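# Put bottles upright on ledges matching their cap colours

## Task

Place every bottle standing upright on the wall ledge whose label strip is the same colour as that bottle's cap, so that the bottle's entire base rests on that ledge.

## Robot and tools

Robot: two seven-joint arms, left_arm and right_arm, each ending in a two-finger gripper. These names do not correspond to image left or right. A gripper pose does not fix the elbow, so a big wrist turn may swing the arm.

Frame: every position and quaternion uses one scene frame, in metres. Its origin lies on the plane z = 0, under the point midway between the arm bases, which sit 0.70 m higher. +x points forward (the way both arms face), +z up, +y toward left_arm. Quaternions are written w first (qw, qx, qy, qz). Reported poses may be off by a few centimetres, more at long reach. Gripper axes: the fingers point along the gripper's +z and close along its y. end_effector_position is the spot between the pads when closed, under 1 cm behind the fingertips; closing pushes the tips about 17 mm further along +z, mostly while the pads are still over 70 mm apart.

Row layout (shared by execute_actions and move): one list of 16 plain numbers covering both arms, even if only one moves: left x, y, z, qw, qx, qy, qz, opening, then right x, y, z, qw, qx, qy, qz, opening. x, y, z and the quaternion are an absolute target pose of that gripper in the scene frame, not an offset. Opening runs from -1 (closed) to +1 (fully open, 0.145 m); it is a commanded setting, not a change. Fully closing takes at least about 0.5 s.

execute_actions(actions, cameras): actions is a list of actions; each action is a list of 1 to 15 rows, one row per 1/30 s control step, and a short action repeats its final row to fill 15 steps (0.5 s). For each arm, a target more than 0.6 m from where that gripper stands at the action's start, along any of the gripper's own axes, gets the action refused for both arms; if the first action fails this against the last reported state, or any action is malformed, the whole call is refused. To hold an orientation, keep sending the same quaternion rather than copying a drifted reported one. An idle arm should get the same full pose from the last result before it stopped, plus its wanted opening, every call. An empty actions list returns full state and all camera images. cameras: list of names, ["all"], or []; an unknown name voids the call.

Controller: each step it limits the commanded orientation to within 32 degrees of the measured one and solves damped inverse kinematics, favouring position. The Hand target line shows what each arm is actually heading for; it can fall short, so send the remainder later. Tool commands shows current gripper commands; sending 0 for an opening is a real command.

move(target, speed, blend, opening_speed, grip_force, blocking, cameras): target is one 16-number row or a list of up to 15 rows, absolute poses as above, without the 0.6 m limit. Grippers follow straight lines and turn the short way; nothing is avoided, including the other arm. speed: m/s, 0.002 to 1.1, default 0.25 (turn rate up to twice that in rad/s), one value or one per target. blend: metres of corner rounding per target, 0 (default) stops at each. opening_speed: at least 0.2 units per second on the -1..1 scale. grip_force: about 3 to 10 N per pad, one value or one per arm; it persists, and scenes start at full force. blocking=false returns after about 0.5 s while the move continues; a new move replaces it. All paths end together; 10 s cap. Openings of the first target go out at the start; later targets' openings apply on arrival once everything rests. Grippers lag and can overshoot speed, especially with a straight arm. The result adds a move: line: done, off_target, moving, held or fault, plus limits (paced = pose clipped, held = steps withheld). Neither done nor off_target tells you about contact.

wait(seconds 0 to 10): lets the scene run with last commands; a running move continues. stop: brakes a running move (needs distance). zoom_image(camera cam_high or cam_low, region [x0, y0, x1, y1] in pixels, at most 504 by 504) enlarges part of the latest image. read_manual(section "licences") gives licence text only. finished_scene(scene 1 or 2) ends the scene for good; the goal must hold without the robot. Scene 1 is practice and may be skipped.

Results: per arm end_effector_position, end_effector_quat_wxyz, Hand target, grip_measured (same scale as opening), Joint positions (last value is measured opening in metres), Joint velocities, Joint torques (offset, noisy; joints 3 and 4 wrap at plus or minus 28 N m), motor temperatures. execute_actions also lists positions at some steps. MOTOR HOT appears from 85 °C; at 100 °C an OVER-TEMPERATURE FAULT halts that arm for 30 to 60 s or more. Holding loads, stretched arms and pushing at unreachable poses heat motors. Cameras: cam_high and cam_low, 896x504, with approximate calibration.

Gripping: to hold a bottle, command an opening clearly below grip_measured; further below squeezes harder. Force is about 10 N per pad for objects up to about 11 cm wide; a fast close can press harder.

Avoid: arms touching each other (the clearance check ignores grippers, housings and wrist cameras), closing one gripper on the other's fingers, fast contacts, pressing far past a contact, dropping or releasing a bottle while it moves or from height, knocking anything out of the work area, and hard hits on fixed objects. Loose objects may get brief random nudges. The scene keeps running while you think.

Each tool is called as name([rows], argument=value, ...), one row to a line, values as JSON.

## Session

execute_actions(actions=[])

zoom_image(camera="cam_high", region=[420, 200, 700, 420])

zoom_image(camera="cam_low", region=[320, 120, 640, 400])

Scene clock: 0.00 s.
left_arm: end_effector_position=(+0.2239, +0.1828, +0.6144) grip_measured=+1.00 end_effector_quat_wxyz=(-0.319, +0.395, -0.515, +0.691) | right_arm: end_effector_position=(+0.4009, -0.1655, +0.3728) grip_measured=+1.00 end_effector_quat_wxyz=(+0.260, +0.265, +0.837, +0.401)
Joint positions: left_arm=[-1.106 0.942 0.535 2.339 -0.48 -0.199 -0.367 0.145] | right_arm=[0.583 0.619 -0.841 0.925 -1.182 -0.496 -0.047 0.145]
Joint velocities: within noise
Joint torques (N m): no reading
Motor temperatures (°C): left_arm=[20 21 22 20 21 23 21] | right_arm=[20 22 22 19 20 19 21]
Hand target: left_arm +0.2239, +0.1828, +0.6144; -0.319, +0.395, -0.515, +0.691 | right_arm +0.4009, -0.1655, +0.3728; +0.260, +0.265, +0.837, +0.401
Tool commands: left_gripper/opening=+1.0 right_gripper/opening=+1.0

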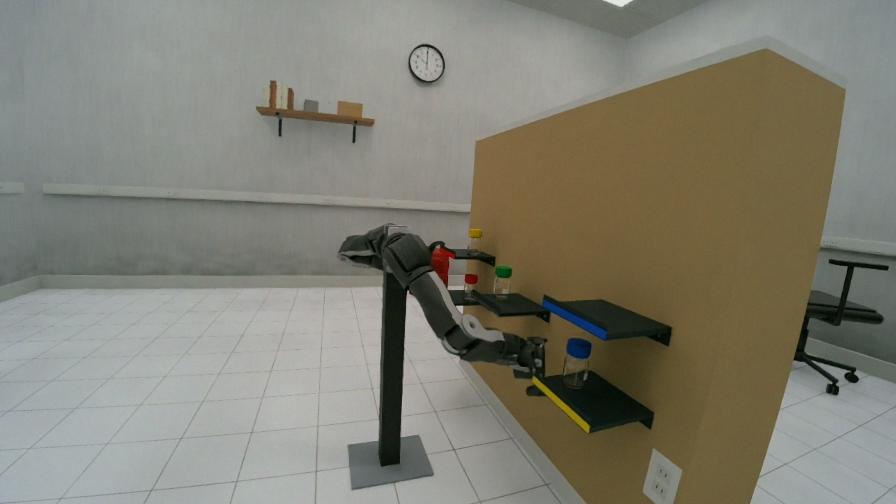

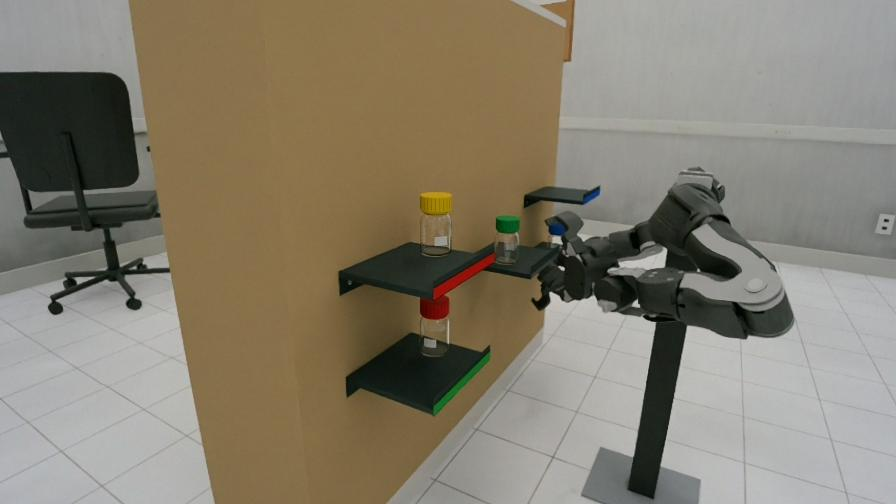

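Scaled by 1.800 from the camera's 896x504 image, which has a finer 1280x720 frame.

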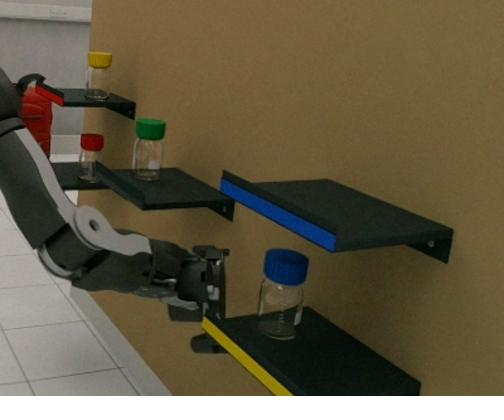

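Scaled by 1.575 from the camera's 896x504 image, which has a finer 1280x720 frame.

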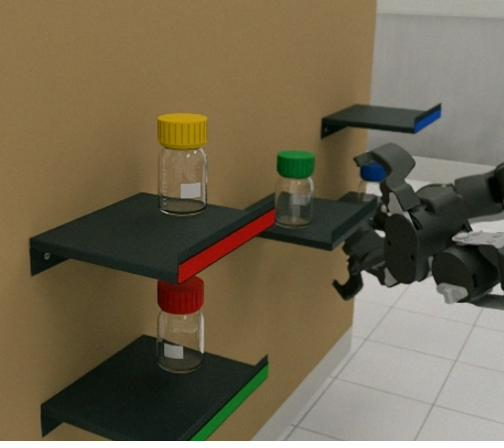

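move([
  [0.22,0.23,0.58,-0.153,0.69,0.153,0.69,1,0.26,-0.17,0.38,0.26,0.265,0.837,0.401,1],
  [0.23,0.28,0.508,-0.153,0.69,0.153,0.69,1,0.22,-0.25,0.45,0.153,0.69,-0.153,0.69,1],
], blend=[0.03,0], speed=0.25, grip_force=10, cameras=["all"])

zoom_image(camera="cam_low", region=[340, 180, 640, 400])

zoom_image(camera="cam_high", region=[440, 240, 700, 440])

Scene clock: 80.07 s.
left_arm: end_effector_position=(+0.2297, +0.2795, +0.5097) grip_measured=+1.00 end_effector_quat_wxyz=(-0.153, +0.689, +0.154, +0.691) | right_arm: end_effector_position=(+0.2203, -0.2486, +0.4499) grip_measured=+1.00 end_effector_quat_wxyz=(+0.150, +0.690, -0.150, +0.692)
Joint positions: left_arm=[-0.672 0.233 0.181 2.125 0.295 -0.095 -0.41 0.145] | right_arm=[-0.608 0.482 -0.25 1.872 0.251 -0.417 -0.817 0.145]
Joint torques (N m): left_arm=[0.38 2.2 0.68 4 0 -0.65 0.17] | right_arm=[-0.15 1.81 1.87 4.21 -0.22 -0.16 -0.13]
Hand target: left_arm +0.2300, +0.2800, +0.5080; -0.153, +0.690, +0.153, +0.690 | right_arm +0.2200, -0.2500, +0.4500; +0.153, +0.690, -0.153, +0.690
Off the commanded pose: left_arm 0.002 m, 0 deg | right_arm 0.001 m, 0 deg.
move: done

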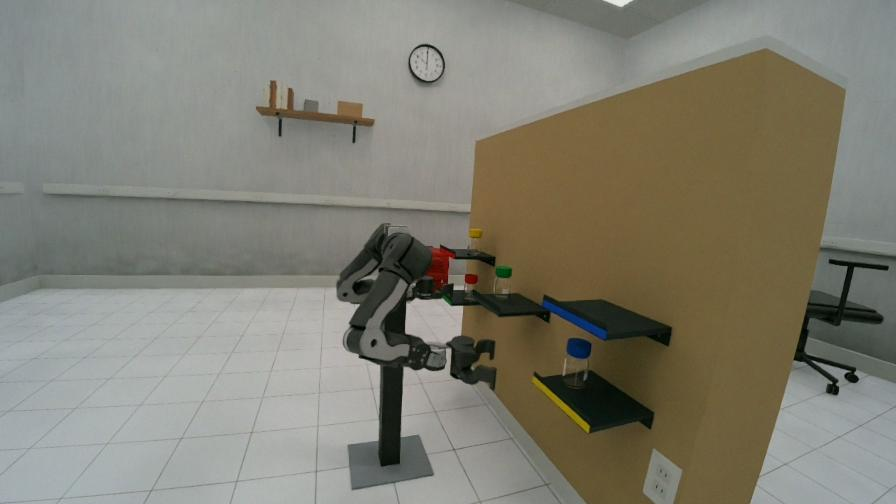

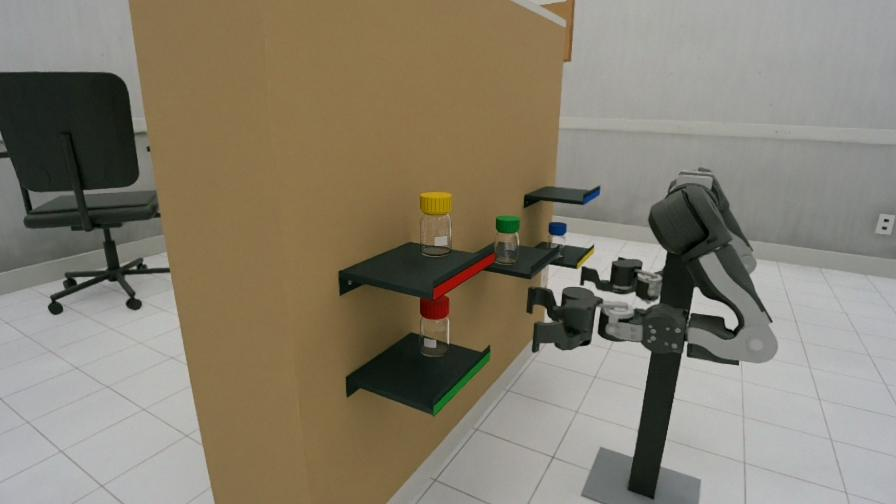

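Scaled by 1.680 from the camera's 896x504 image, which has a finer 1280x720 frame.

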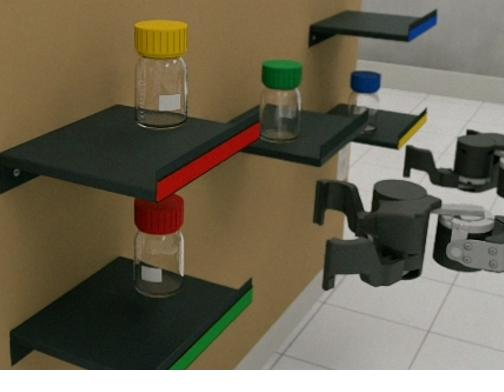

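Scaled by 1.938 from the camera's 896x504 image, which has a finer 1280x720 frame.

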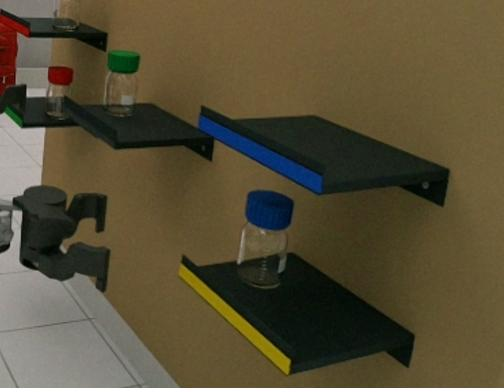

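move([
  [0.29,0.303,0.503,-0.153,0.69,0.153,0.69,1,0.291,-0.308,0.503,0.153,0.69,-0.153,0.69,1],
  [0.399,0.3535,0.503,-0.153,0.69,0.153,0.69,1,0.4,-0.3585,0.503,0.153,0.69,-0.153,0.69,1],
], blend=[0.02,0], speed=[0.15,0.1], cameras=["all"])

zoom_image(camera="cam_low", region=[340, 200, 600, 400])

zoom_image(camera="cam_high", region=[480, 280, 680, 440])

Scene clock: 108.10 s.
left_arm: end_effector_position=(+0.3994, +0.3543, +0.5067) grip_measured=+1.00 end_effector_quat_wxyz=(-0.154, +0.687, +0.156, +0.693) | right_arm: end_effector_position=(+0.3999, -0.3607, +0.5059) grip_measured=+1.00 end_effector_quat_wxyz=(+0.156, +0.687, -0.156, +0.692)
Joint positions: left_arm=[0.197 0.443 0.08 1.338 0.418 0.009 -0.272 0.145] | right_arm=[0.234 0.713 -0.275 1.313 0.748 -0.145 -0.477 0.145]
Joint torques (N m): left_arm=[5.74 4.31 0.53 4 -0.01 -0.68 0.23] | right_arm=[4.39 4.39 2.1 2.85 -0.12 -0.39 0.17]
Hand target: left_arm +0.3990, +0.3535, +0.5030; -0.153, +0.690, +0.153, +0.690 | right_arm +0.4000, -0.3585, +0.5029; +0.153, +0.690, -0.153, +0.690
Off the commanded pose: left_arm 0.004 m, 1 deg | right_arm 0.004 m, 1 deg.
move: off_target (left_arm, right_arm)

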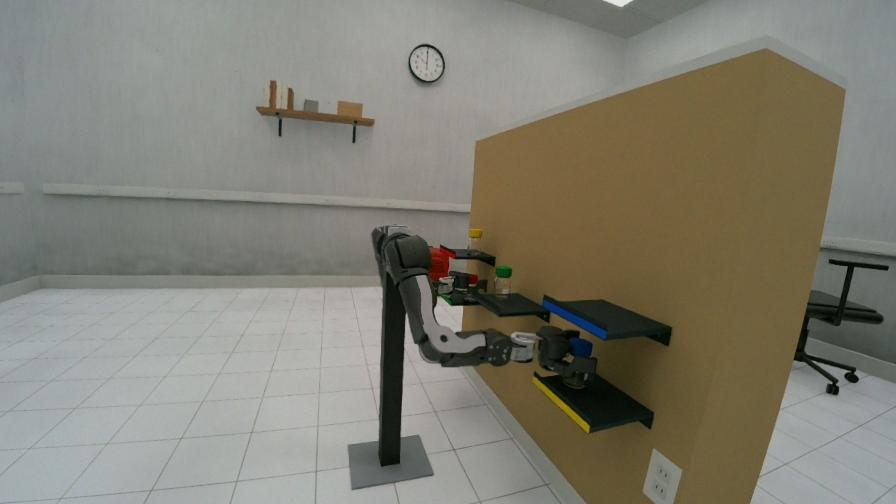

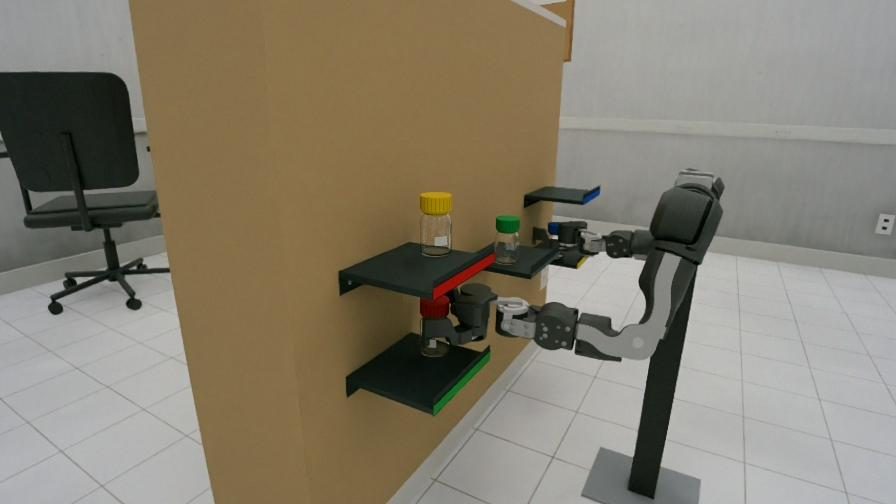

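Scaled by 1.938 from the camera's 896x504 image, which has a finer 1280x720 frame.

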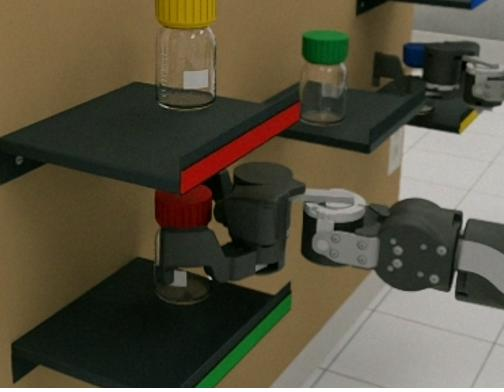

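Scaled by 2.520 from the camera's 896x504 image, which has a finer 1280x720 frame.

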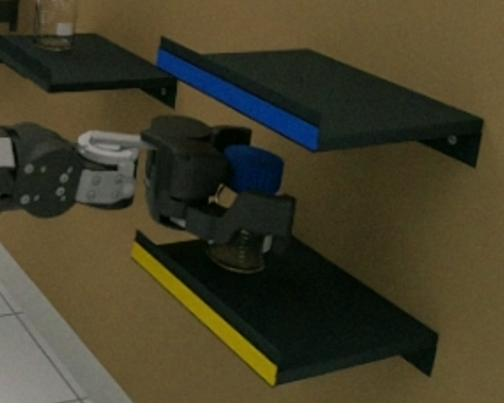

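move(target=[0.399,0.3535,0.503,-0.153,0.69,0.153,0.69,-1,0.4,-0.3585,0.503,0.153,0.69,-0.153,0.69,-1], opening_speed=0.7, cameras=["cam_high","cam_low"])

zoom_image(camera="cam_low", region=[340, 200, 600, 400])

zoom_image(camera="cam_high", region=[480, 280, 680, 440])

Scene clock: 122.00 s.
left_arm: end_effector_position=(+0.3994, +0.3541, +0.5068) grip_measured=-0.48 end_effector_quat_wxyz=(-0.154, +0.687, +0.155, +0.693) | right_arm: end_effector_position=(+0.3999, -0.3605, +0.5058) grip_measured=-0.43 end_effector_quat_wxyz=(+0.156, +0.687, -0.155, +0.692)
Joint positions: left_arm=[0.197 0.443 0.08 1.338 0.418 0.008 -0.271 0.04] | right_arm=[0.234 0.713 -0.275 1.313 0.748 -0.145 -0.476 0.043]
Joint torques (N m): left_arm=[5.74 4.29 0.57 4.03 -0.02 -0.67 0.21] | right_arm=[4.31 4.6 2.11 2.92 -0.14 -0.37 0.18]
Hand target: left_arm +0.3990, +0.3535, +0.5030; -0.153, +0.690, +0.153, +0.690 | right_arm +0.4000, -0.3585, +0.5030; +0.153, +0.690, -0.153, +0.690
Off the commanded pose: left_arm 0.004 m, 1 deg | right_arm 0.003 m, 1 deg.
move: off_target (left_arm)

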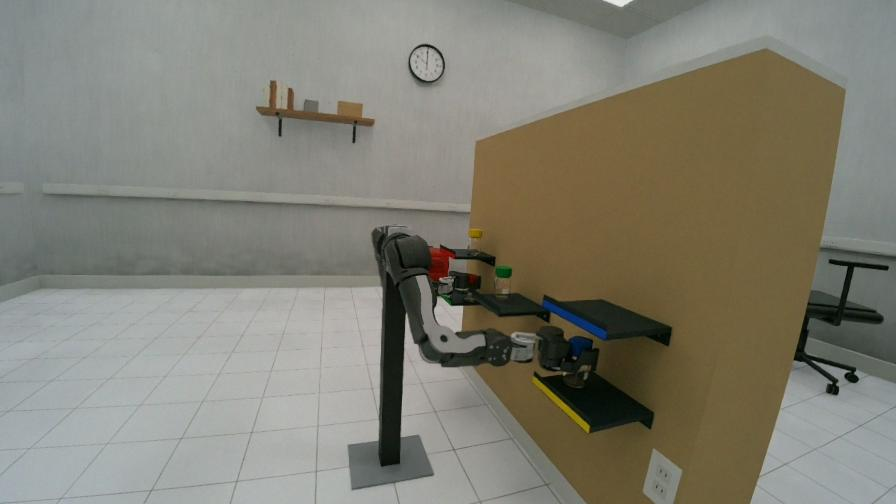

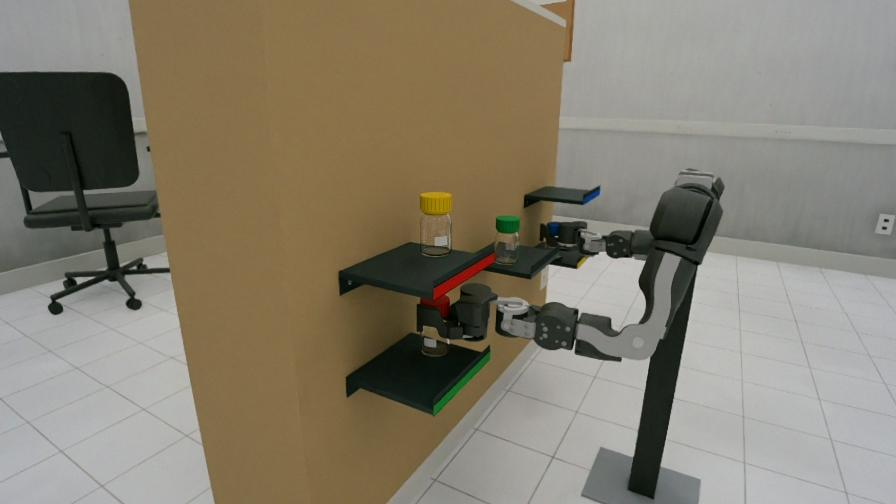

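Scaled by 1.938 from the camera's 896x504 image, which has a finer 1280x720 frame.

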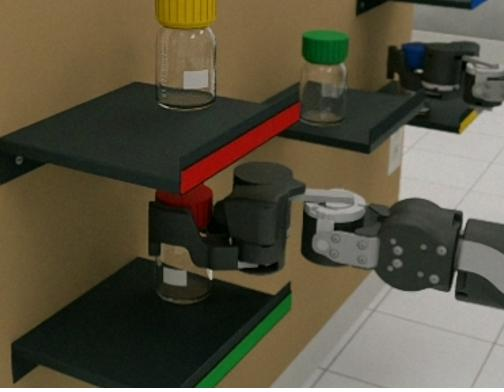

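Scaled by 2.520 from the camera's 896x504 image, which has a finer 1280x720 frame.

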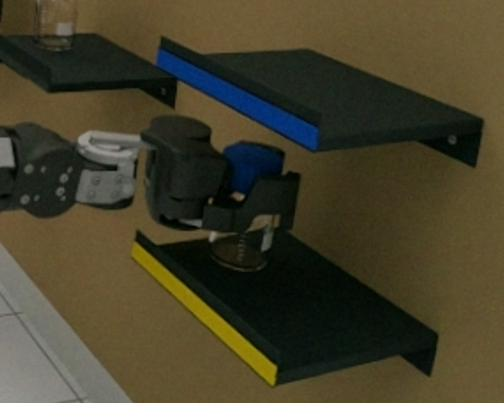

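move([
  [0.399,0.3535,0.545,-0.153,0.69,0.153,0.69,-1,0.4,-0.3585,0.545,0.153,0.69,-0.153,0.69,-1],
  [0.24,0.285,0.545,-0.153,0.69,0.153,0.69,-1,0.24,-0.29,0.545,0.153,0.69,-0.153,0.69,-1],
], speed=[0.08,0.13], blend=[0.005,0], cameras=["all"])

zoom_image(camera="cam_low", region=[400, 180, 660, 400])

zoom_image(camera="cam_high", region=[400, 260, 640, 440])

Scene clock: 139.53 s.
left_arm: end_effector_position=(+0.2401, +0.2846, +0.5412) grip_measured=-0.58 end_effector_quat_wxyz=(-0.152, +0.696, +0.153, +0.685) | right_arm: end_effector_position=(+0.2398, -0.2889, +0.5413) grip_measured=-0.44 end_effector_quat_wxyz=(+0.151, +0.697, -0.151, +0.685)
Joint positions: left_arm=[-0.615 0.251 0.256 2.245 0.356 0.113 -0.398 0.032] | right_arm=[-0.716 0.751 0.067 2.239 0.61 -0.131 -0.829 0.043]
Joint torques (N m): left_arm=[0.78 1.86 1.11 6.43 -0.19 -0.9 0.06] | right_arm=[0.75 2.57 3.33 3.93 -0.6 -0.53 -0.08]
Hand target: left_arm +0.2400, +0.2850, +0.5451; -0.153, +0.690, +0.153, +0.690 | right_arm +0.2400, -0.2899, +0.5450; +0.153, +0.690, -0.153, +0.690
Off the commanded pose: left_arm 0.004 m, 1 deg | right_arm 0.004 m, 1 deg.
move: off_target (left_arm, right_arm)

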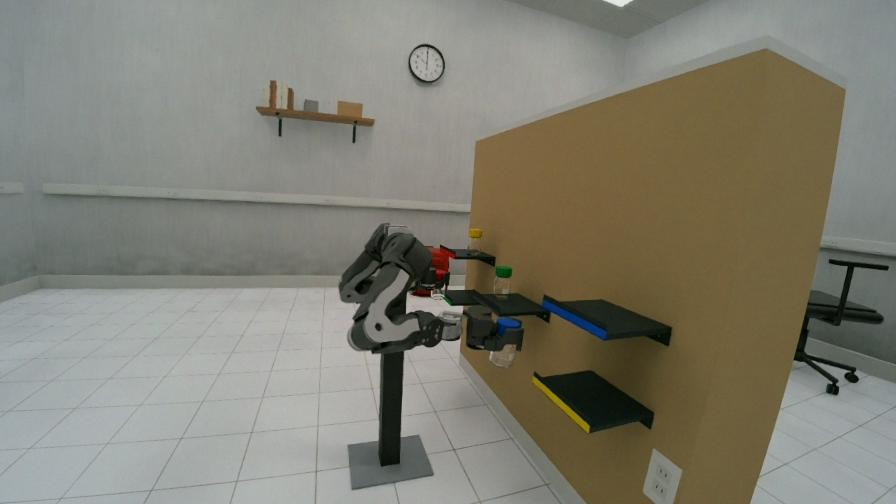

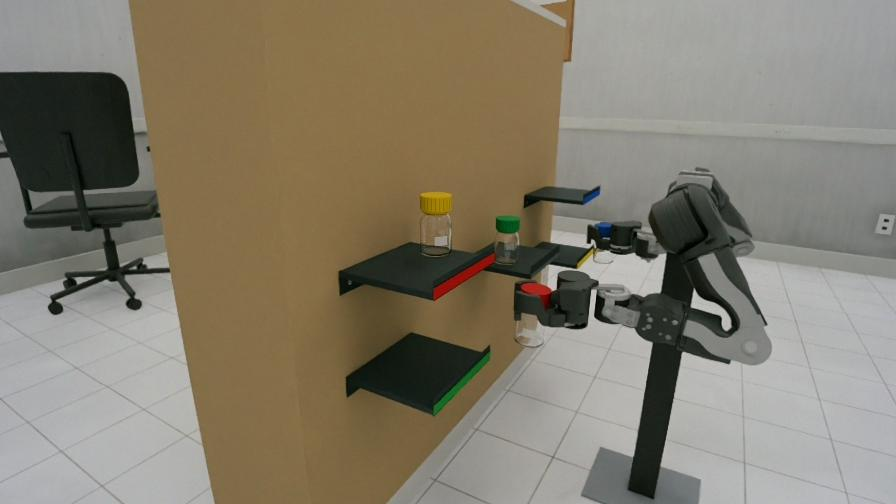

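Scaled by 1.938 from the camera's 896x504 image, which has a finer 1280x720 frame.

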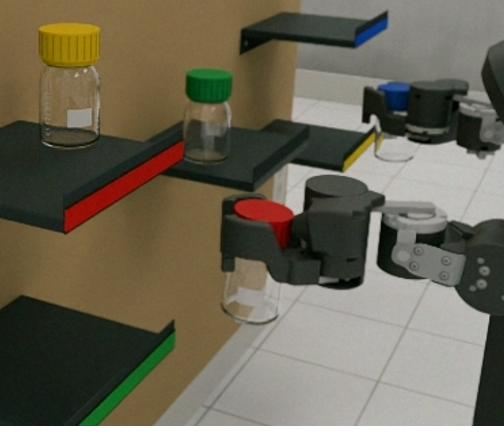

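Scaled by 2.100 from the camera's 896x504 image, which has a finer 1280x720 frame.

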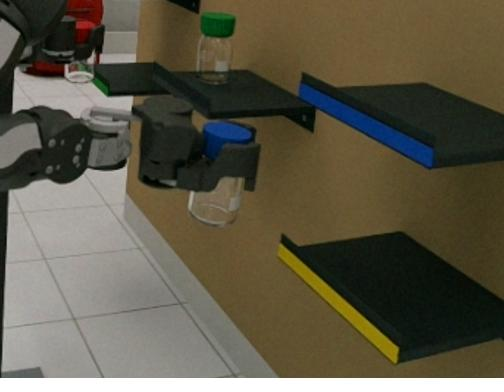

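move([
  [0.225,0.36,0.64,-0.183,0.683,0.183,0.683,-1,0.225,-0.33,0.64,0.153,0.69,-0.153,0.69,-1],
  [0.24,0.40,0.757,-0.183,0.683,0.183,0.683,-1,0.25,-0.345,0.757,0.153,0.69,-0.153,0.69,-1],
], speed=0.15, blend=[0.02,0], cameras=["all"])

zoom_image(camera="cam_low", region=[400, 100, 660, 320])

zoom_image(camera="cam_high", region=[400, 180, 700, 380])

Scene clock: 151.63 s.
left_arm: end_effector_position=(+0.2410, +0.3988, +0.7574) grip_measured=-0.58 end_effector_quat_wxyz=(-0.181, +0.683, +0.180, +0.684) | right_arm: end_effector_position=(+0.2501, -0.3450, +0.7578) grip_measured=-0.47 end_effector_quat_wxyz=(+0.159, +0.671, -0.141, +0.710)
Joint positions: left_arm=[-0.514 1.073 1.247 2.181 1.549 0.781 -0.704 0.032] | right_arm=[-0.288 1.049 1.004 2.349 1.559 0.785 -0.837 0.04]
Joint torques (N m): left_arm=[1.7 5.42 2.28 0.79 -0.16 -0.5 -0.05] | right_arm=[1.73 5.29 1.87 0.59 -0.19 -0.24 -0.13]
Hand target: left_arm +0.2400, +0.4000, +0.7570; -0.183, +0.683, +0.183, +0.683 | right_arm +0.2501, -0.3452, +0.7568; +0.159, +0.673, -0.142, +0.709
Off the commanded pose: left_arm 0.002 m, 0 deg | right_arm 0.001 m, 3 deg.
joint sent to its limit (right arm) — joint 5 (forearm roll), upper limit; joint 6 (wrist pitch), upper limit. The joint targets are off in orientation, not in position.
move: off_target (right_arm)

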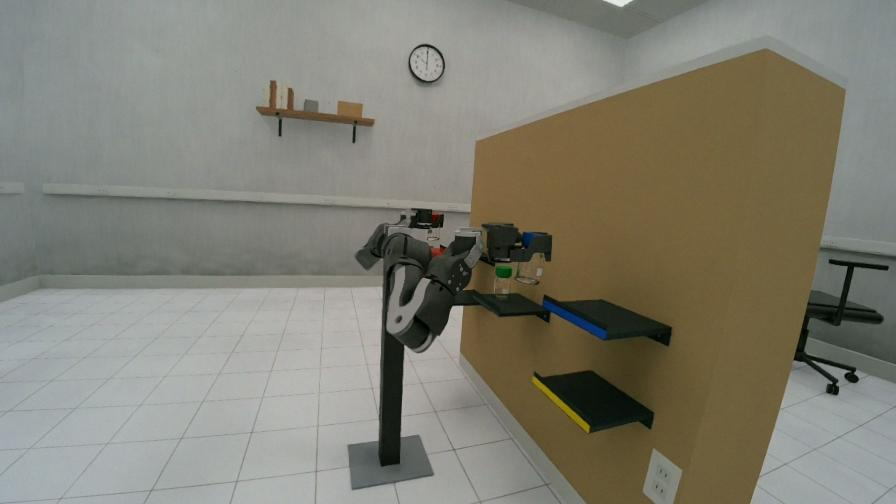

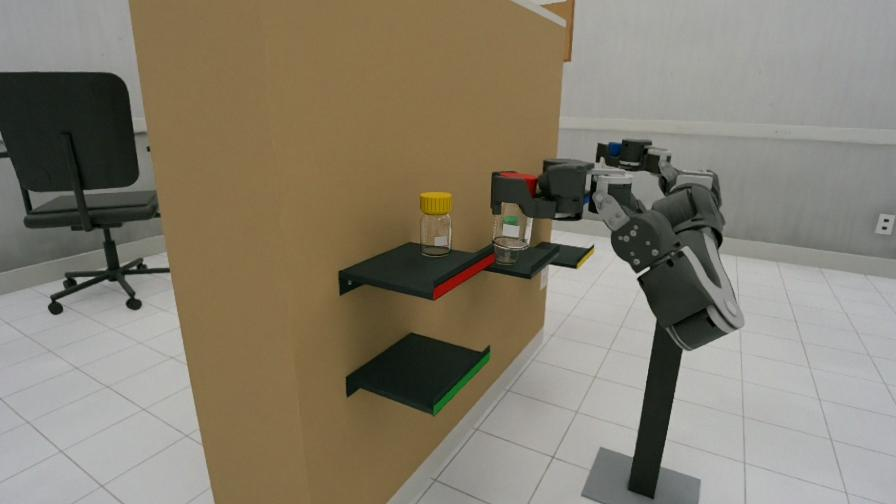

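Scaled by 1.938 from the camera's 896x504 image, which has a finer 1280x720 frame.

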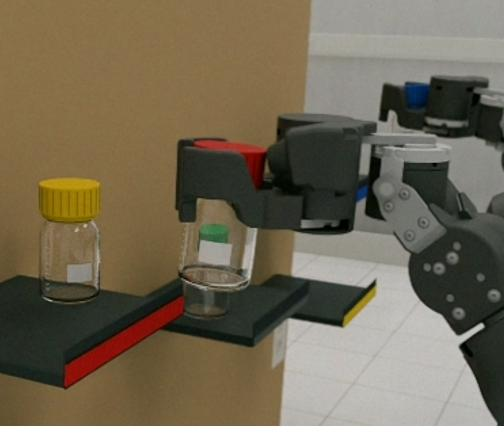

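Scaled by 1.680 from the camera's 896x504 image, which has a finer 1280x720 frame.

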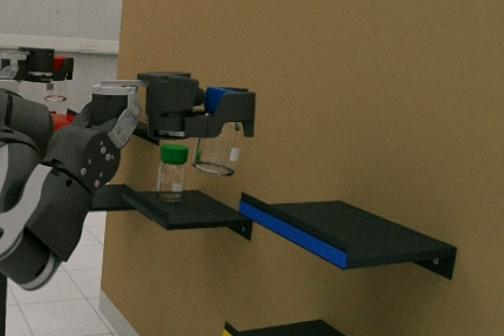

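move([
  [0.30,0.44,0.755,-0.183,0.683,0.183,0.683,-1,0.30,-0.37,0.755,0.153,0.69,-0.153,0.69,-1],
  [0.392,0.47,0.75,-0.183,0.683,0.183,0.683,-1,0.398,-0.4085,0.75,0.153,0.69,-0.153,0.69,-1],
  [0.392,0.47,0.725,-0.183,0.683,0.183,0.683,-1,0.398,-0.4085,0.725,0.153,0.69,-0.153,0.69,-1],
], speed=[0.12,0.1,0.05], blend=[0.02,0.005,0], cameras=["all"])

zoom_image(camera="cam_low", region=[340, 120, 620, 320])

zoom_image(camera="cam_high", region=[480, 200, 700, 380])

Scene clock: 166.63 s.
left_arm: end_effector_position=(+0.3926, +0.4695, +0.7229) grip_measured=-0.58 end_effector_quat_wxyz=(-0.185, +0.687, +0.181, +0.679) | right_arm: end_effector_position=(+0.3980, -0.4079, +0.7263) grip_measured=-0.50 end_effector_quat_wxyz=(+0.168, +0.686, -0.131, +0.696)
Joint positions: left_arm=[-1.343 1.743 1.429 1.318 1.584 0.101 -0.44 0.032] | right_arm=[-1.311 1.741 1.387 1.543 1.559 0.078 -0.562 0.038]
Joint torques (N m): left_arm=[6.26 1.78 4.29 0.38 -0.02 -0.89 0.08] | right_arm=[4.26 1.91 3.67 0.14 -0.18 -0.68 -0.12]
Hand target: left_arm +0.3920, +0.4699, +0.7251; -0.183, +0.683, +0.183, +0.683 | right_arm +0.3979, -0.4085, +0.7249; +0.168, +0.685, -0.133, +0.697
Off the commanded pose: left_arm 0.002 m, 1 deg | right_arm 0.001 m, 3 deg.
joint sent to its limit (left arm) — joint 5 (forearm roll), upper limit. The joint targets still meet the commanded pose.
joint sent to its limit (right arm) — joint 1 (shoulder pitch), lower limit; joint 5 (forearm roll), upper limit. The joint targets are off in orientation, not in position.
move: off_target (right_arm)

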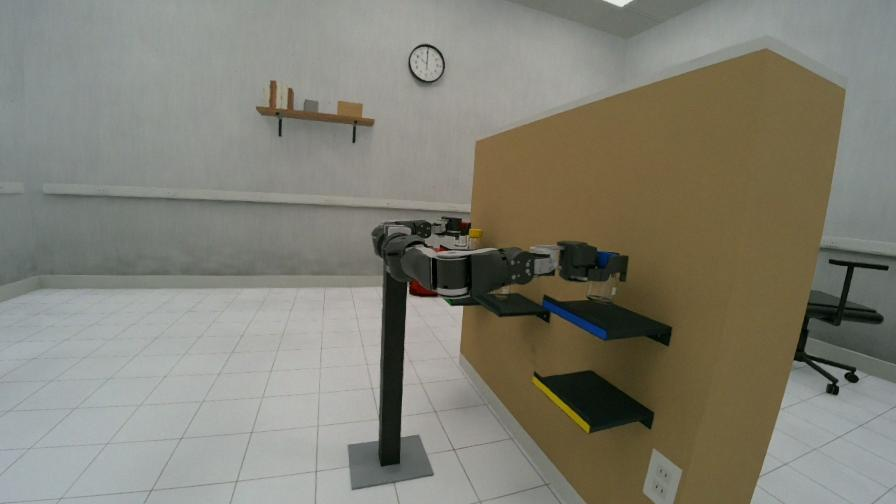

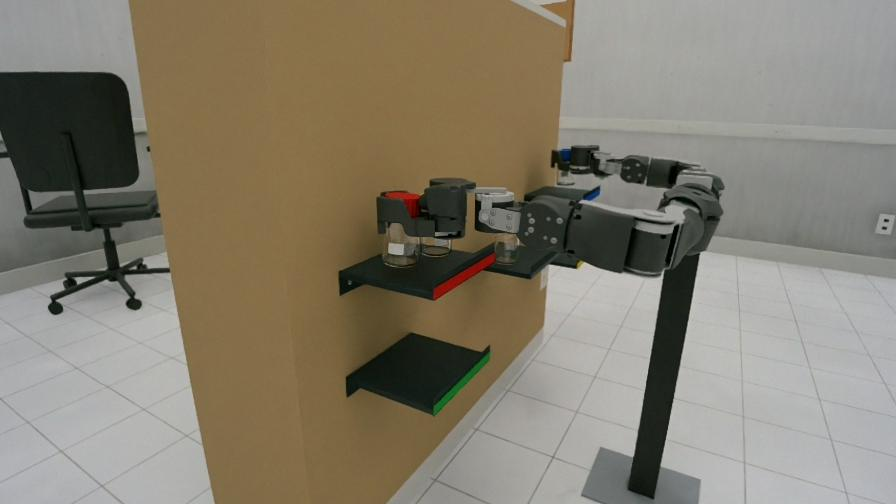

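Scaled by 1.800 from the camera's 896x504 image, which has a finer 1280x720 frame.

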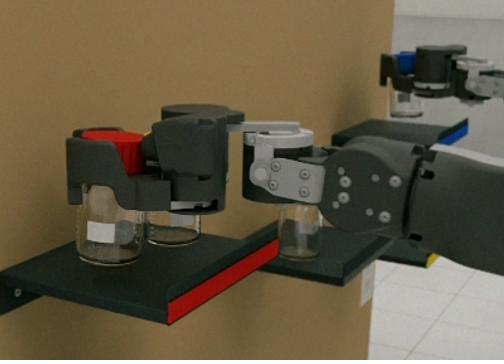

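Scaled by 2.291 from the camera's 896x504 image, which has a finer 1280x720 frame.

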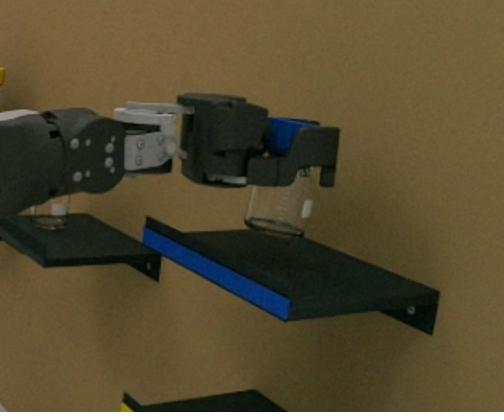

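move(target=[0.392,0.47,0.712,-0.183,0.683,0.183,0.683,-1,0.398,-0.4085,0.712,0.153,0.69,-0.153,0.69,-1], speed=0.04)

move(target=[0.392,0.47,0.706,-0.183,0.683,0.183,0.683,-1,0.398,-0.4085,0.706,0.153,0.69,-0.153,0.69,-1], speed=0.03, cameras=["all"])

zoom_image(camera="cam_low", region=[340, 120, 620, 320])

zoom_image(camera="cam_high", region=[480, 200, 700, 380])

Scene clock: 181.73 s.
left_arm: end_effector_position=(+0.3926, +0.4695, +0.7106) grip_measured=-0.58 end_effector_quat_wxyz=(-0.184, +0.686, +0.180, +0.680) | right_arm: end_effector_position=(+0.3984, -0.4076, +0.7130) grip_measured=-0.50 end_effector_quat_wxyz=(+0.168, +0.686, -0.130, +0.696)
Joint positions: left_arm=[-1.407 1.737 1.447 1.324 1.584 0.053 -0.44 0.032] | right_arm=[-1.311 1.74 1.326 1.547 1.559 0.018 -0.564 0.038]
Joint torques (N m): left_arm=[5.71 1.17 4.33 0.43 -0.02 -0.9 0.05] | right_arm=[4.21 1.81 4 0.38 -0.17 -0.69 -0.17]
Hand target: left_arm +0.3919, +0.4701, +0.7120; -0.183, +0.683, +0.183, +0.683 | right_arm +0.3979, -0.4085, +0.7119; +0.169, +0.685, -0.133, +0.697
Off the commanded pose: left_arm 0.002 m, 1 deg | right_arm 0.001 m, 3 deg.
joint sent to its limit (left arm) — joint 1 (shoulder pitch), lower limit; joint 5 (forearm roll), upper limit. The joint targets still meet the commanded pose.
joint sent to its limit (right arm) — joint 1 (shoulder pitch), lower limit; joint 5 (forearm roll), upper limit. The joint targets are off in orientation, not in position.
move: off_target (right_arm)

Scene clock: 182.87 s.
left_arm: end_effector_position=(+0.3926, +0.4694, +0.7075) grip_measured=-0.58 end_effector_quat_wxyz=(-0.186, +0.684, +0.179, +0.683) | right_arm: end_effector_position=(+0.3984, -0.4077, +0.7072) grip_measured=-0.50 end_effector_quat_wxyz=(+0.168, +0.686, -0.130, +0.696)
Joint positions: left_arm=[-1.407 1.736 1.426 1.326 1.584 0.026 -0.44 0.032] | right_arm=[-1.311 1.74 1.299 1.548 1.559 -0.01 -0.565 0.038]
Joint torques (N m): left_arm=[5.71 1.15 2.85 0.44 -0.02 -0.91 0.07] | right_arm=[4.21 1.83 3.71 0.29 -0.17 -0.67 -0.18]
Hand target: left_arm +0.3920, +0.4700, +0.7061; -0.186, +0.683, +0.180, +0.683 | right_arm +0.3979, -0.4085, +0.7059; +0.169, +0.685, -0.133, +0.697
Off the commanded pose: left_arm 0.002 m, 1 deg | right_arm 0.002 m, 3 deg.
joint sent to its limit (left arm) — joint 1 (shoulder pitch), lower limit; joint 5 (forearm roll), upper limit. The joint targets still meet the commanded pose.
joint sent to its limit (right arm) — joint 1 (shoulder pitch), lower limit; joint 5 (forearm roll), upper limit. The joint targets are off in orientation, not in position.
move: off_target (right_arm)

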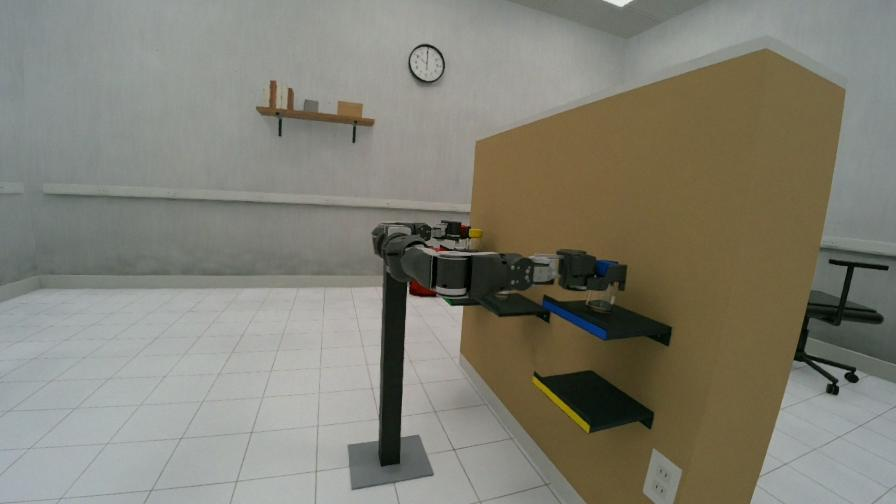

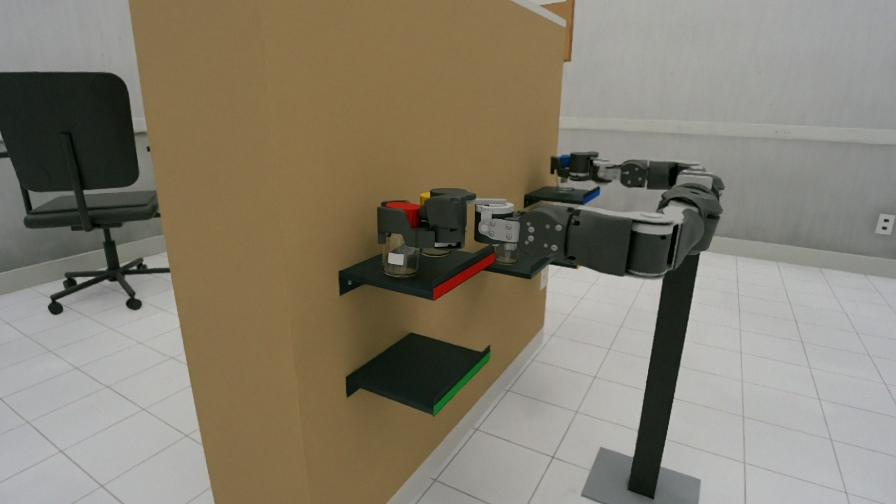

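Scaled by 1.800 from the camera's 896x504 image, which has a finer 1280x720 frame.

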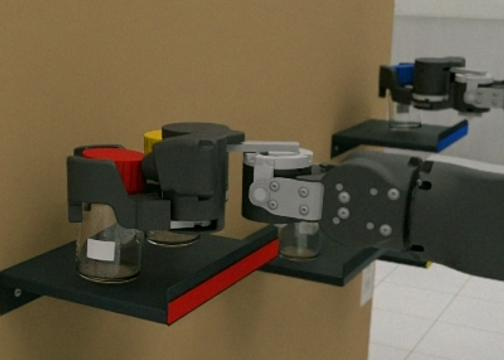

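Scaled by 2.291 from the camera's 896x504 image, which has a finer 1280x720 frame.

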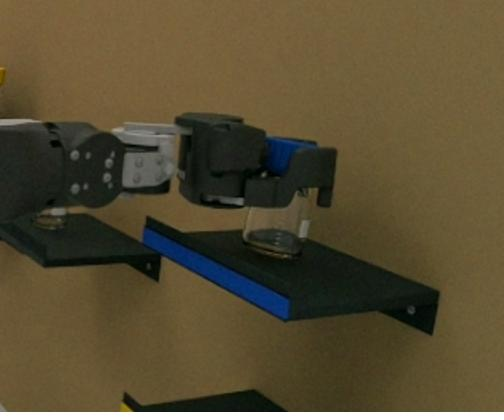

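move(target=[0.392,0.47,0.706,-0.183,0.683,0.183,0.683,-1,0.398,-0.4085,0.698,0.153,0.69,-0.153,0.69,-1], speed=0.03, cameras=["cam_high"])

zoom_image(camera="cam_high", region=[480, 200, 700, 380])

Scene clock: 191.13 s.
left_arm: end_effector_position=(+0.3926, +0.4694, +0.7076) grip_measured=-0.58 end_effector_quat_wxyz=(-0.186, +0.684, +0.179, +0.683) | right_arm: end_effector_position=(+0.3980, -0.4081, +0.7011) grip_measured=-0.50 end_effector_quat_wxyz=(+0.168, +0.682, -0.132, +0.699)
Joint positions: left_arm=[-1.407 1.736 1.426 1.326 1.584 0.026 -0.44 0.032] | right_arm=[-1.311 1.74 1.264 1.548 1.559 -0.054 -0.569 0.038]
Joint torques (N m): left_arm=[5.71 1.15 2.85 0.43 -0.03 -0.89 0.07] | right_arm=[4.36 2.23 3.21 0.29 -0.17 -0.47 -0.18]
Hand target: left_arm +0.3920, +0.4700, +0.7061; -0.186, +0.683, +0.180, +0.683 | right_arm +0.3979, -0.4085, +0.6980; +0.170, +0.684, -0.133, +0.697
Off the commanded pose: left_arm 0.002 m, 1 deg | right_arm 0.003 m, 3 deg.
joint sent to its limit (left arm) — joint 1 (shoulder pitch), lower limit; joint 5 (forearm roll), upper limit. The joint targets still meet the commanded pose.
joint sent to its limit (right arm) — joint 1 (shoulder pitch), lower limit; joint 5 (forearm roll), upper limit. The joint targets are off in orientation, not in position.
move: off_target (right_arm)
Images, in order (width x height): cam_high 896x504.

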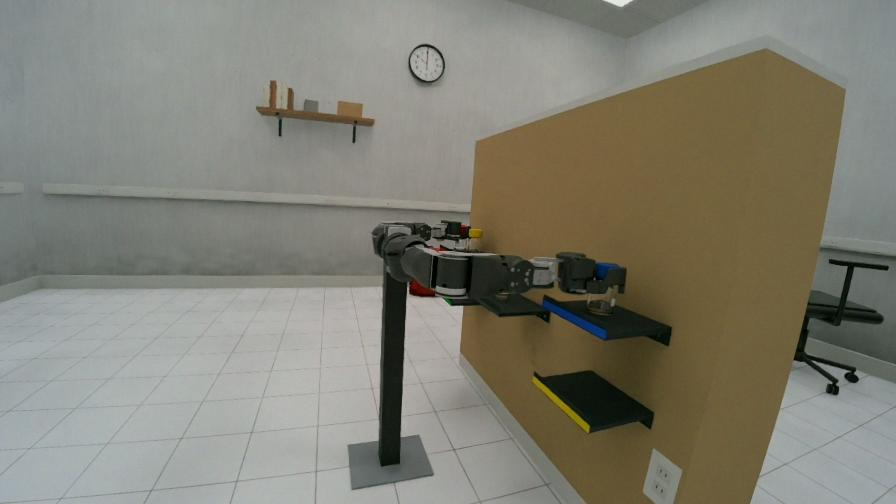

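Scaled by 2.291 from the camera's 896x504 image, which has a finer 1280x720 frame.

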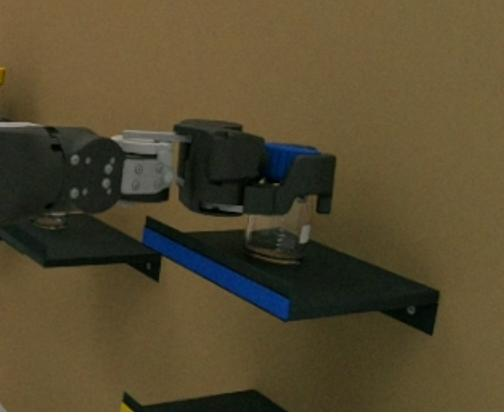

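move([
  [0.392,0.47,0.707,-0.183,0.683,0.183,0.683,0.05,0.398,-0.4085,0.7,0.153,0.69,-0.153,0.69,0.2],
  [0.288,0.41,0.712,-0.183,0.683,0.183,0.683,0.05,0.289,-0.358,0.706,0.153,0.69,-0.153,0.69,0.2],
  [0.24,0.38,0.72,-0.183,0.683,0.183,0.683,0.05,0.24,-0.335,0.71,0.153,0.69,-0.153,0.69,0.2],
], speed=[0.03,0.08,0.12], blend=[0,0.02,0], opening_speed=0.6, cameras=["all"])

zoom_image(camera="cam_low", region=[340, 120, 620, 320])

zoom_image(camera="cam_high", region=[420, 200, 700, 380])

Scene clock: 217.10 s.
left_arm: end_effector_position=(+0.2400, +0.3795, +0.7218) grip_measured=+0.05 end_effector_quat_wxyz=(-0.182, +0.681, +0.181, +0.686) | right_arm: end_effector_position=(+0.2405, -0.3366, +0.7122) grip_measured=+0.20 end_effector_quat_wxyz=(+0.144, +0.691, -0.142, +0.694)
Joint positions: left_arm=[-1.172 1.043 1.471 2.308 1.584 0.309 -0.741 0.079] | right_arm=[-1.059 1.014 1.344 2.441 1.559 0.336 -0.749 0.09]
Joint torques (N m): left_arm=[1.2 2.78 1.68 0.23 -0.15 -0.41 -0.05] | right_arm=[0.65 2.44 1.94 0.49 -0.23 -0.22 0.18]
Hand target: left_arm +0.2400, +0.3800, +0.7200; -0.183, +0.683, +0.183, +0.683 | right_arm +0.2409, -0.3359, +0.7100; +0.141, +0.694, -0.141, +0.691
Off the commanded pose: left_arm 0.002 m, 0 deg | right_arm 0.003 m, 2 deg.
joint sent to its limit (left arm) — joint 5 (forearm roll), upper limit. The joint targets still meet the commanded pose.
joint sent to its limit (right arm) — joint 4 (elbow), upper limit, where the elbow is as bent as it goes; joint 5 (forearm roll), upper limit. The joint targets still meet the commanded pose.
move: done

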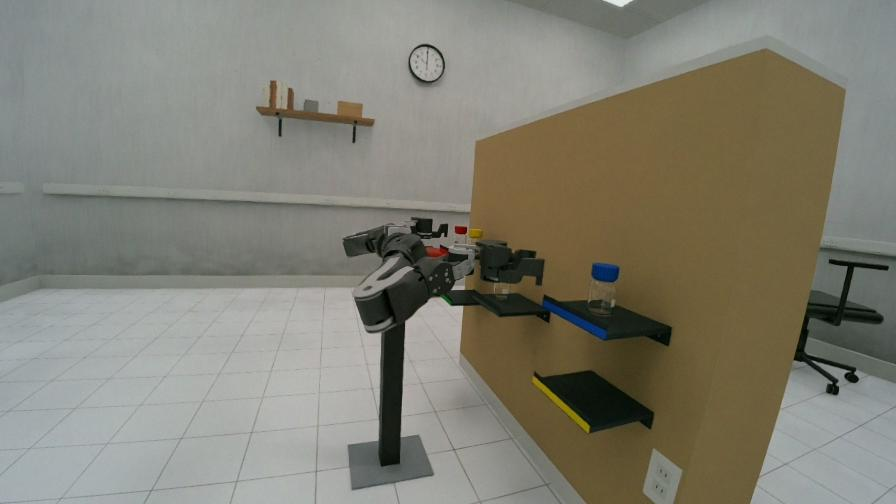

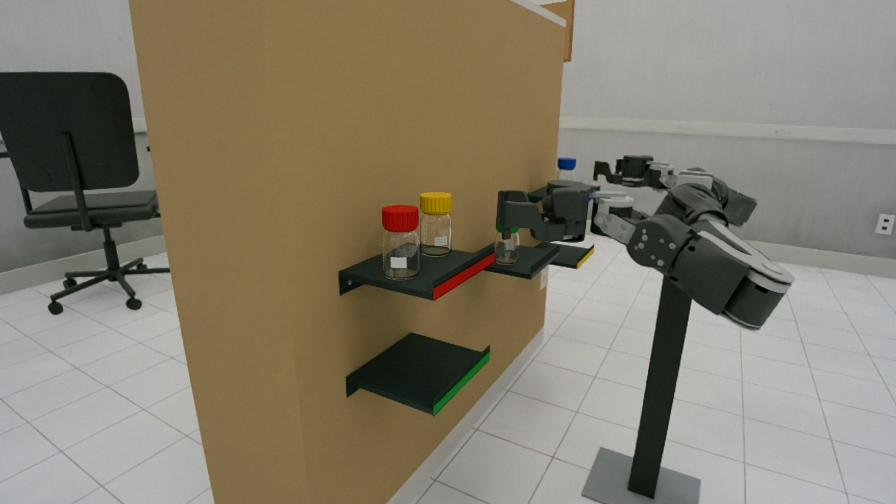

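Scaled by 1.800 from the camera's 896x504 image, which has a finer 1280x720 frame.

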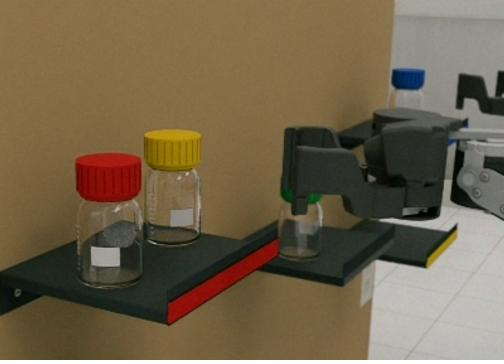

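Scaled by 1.800 from the camera's 896x504 image, which has a finer 1280x720 frame.

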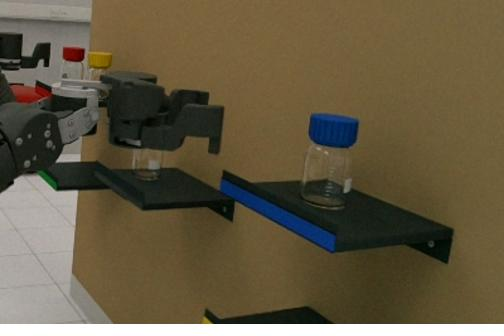

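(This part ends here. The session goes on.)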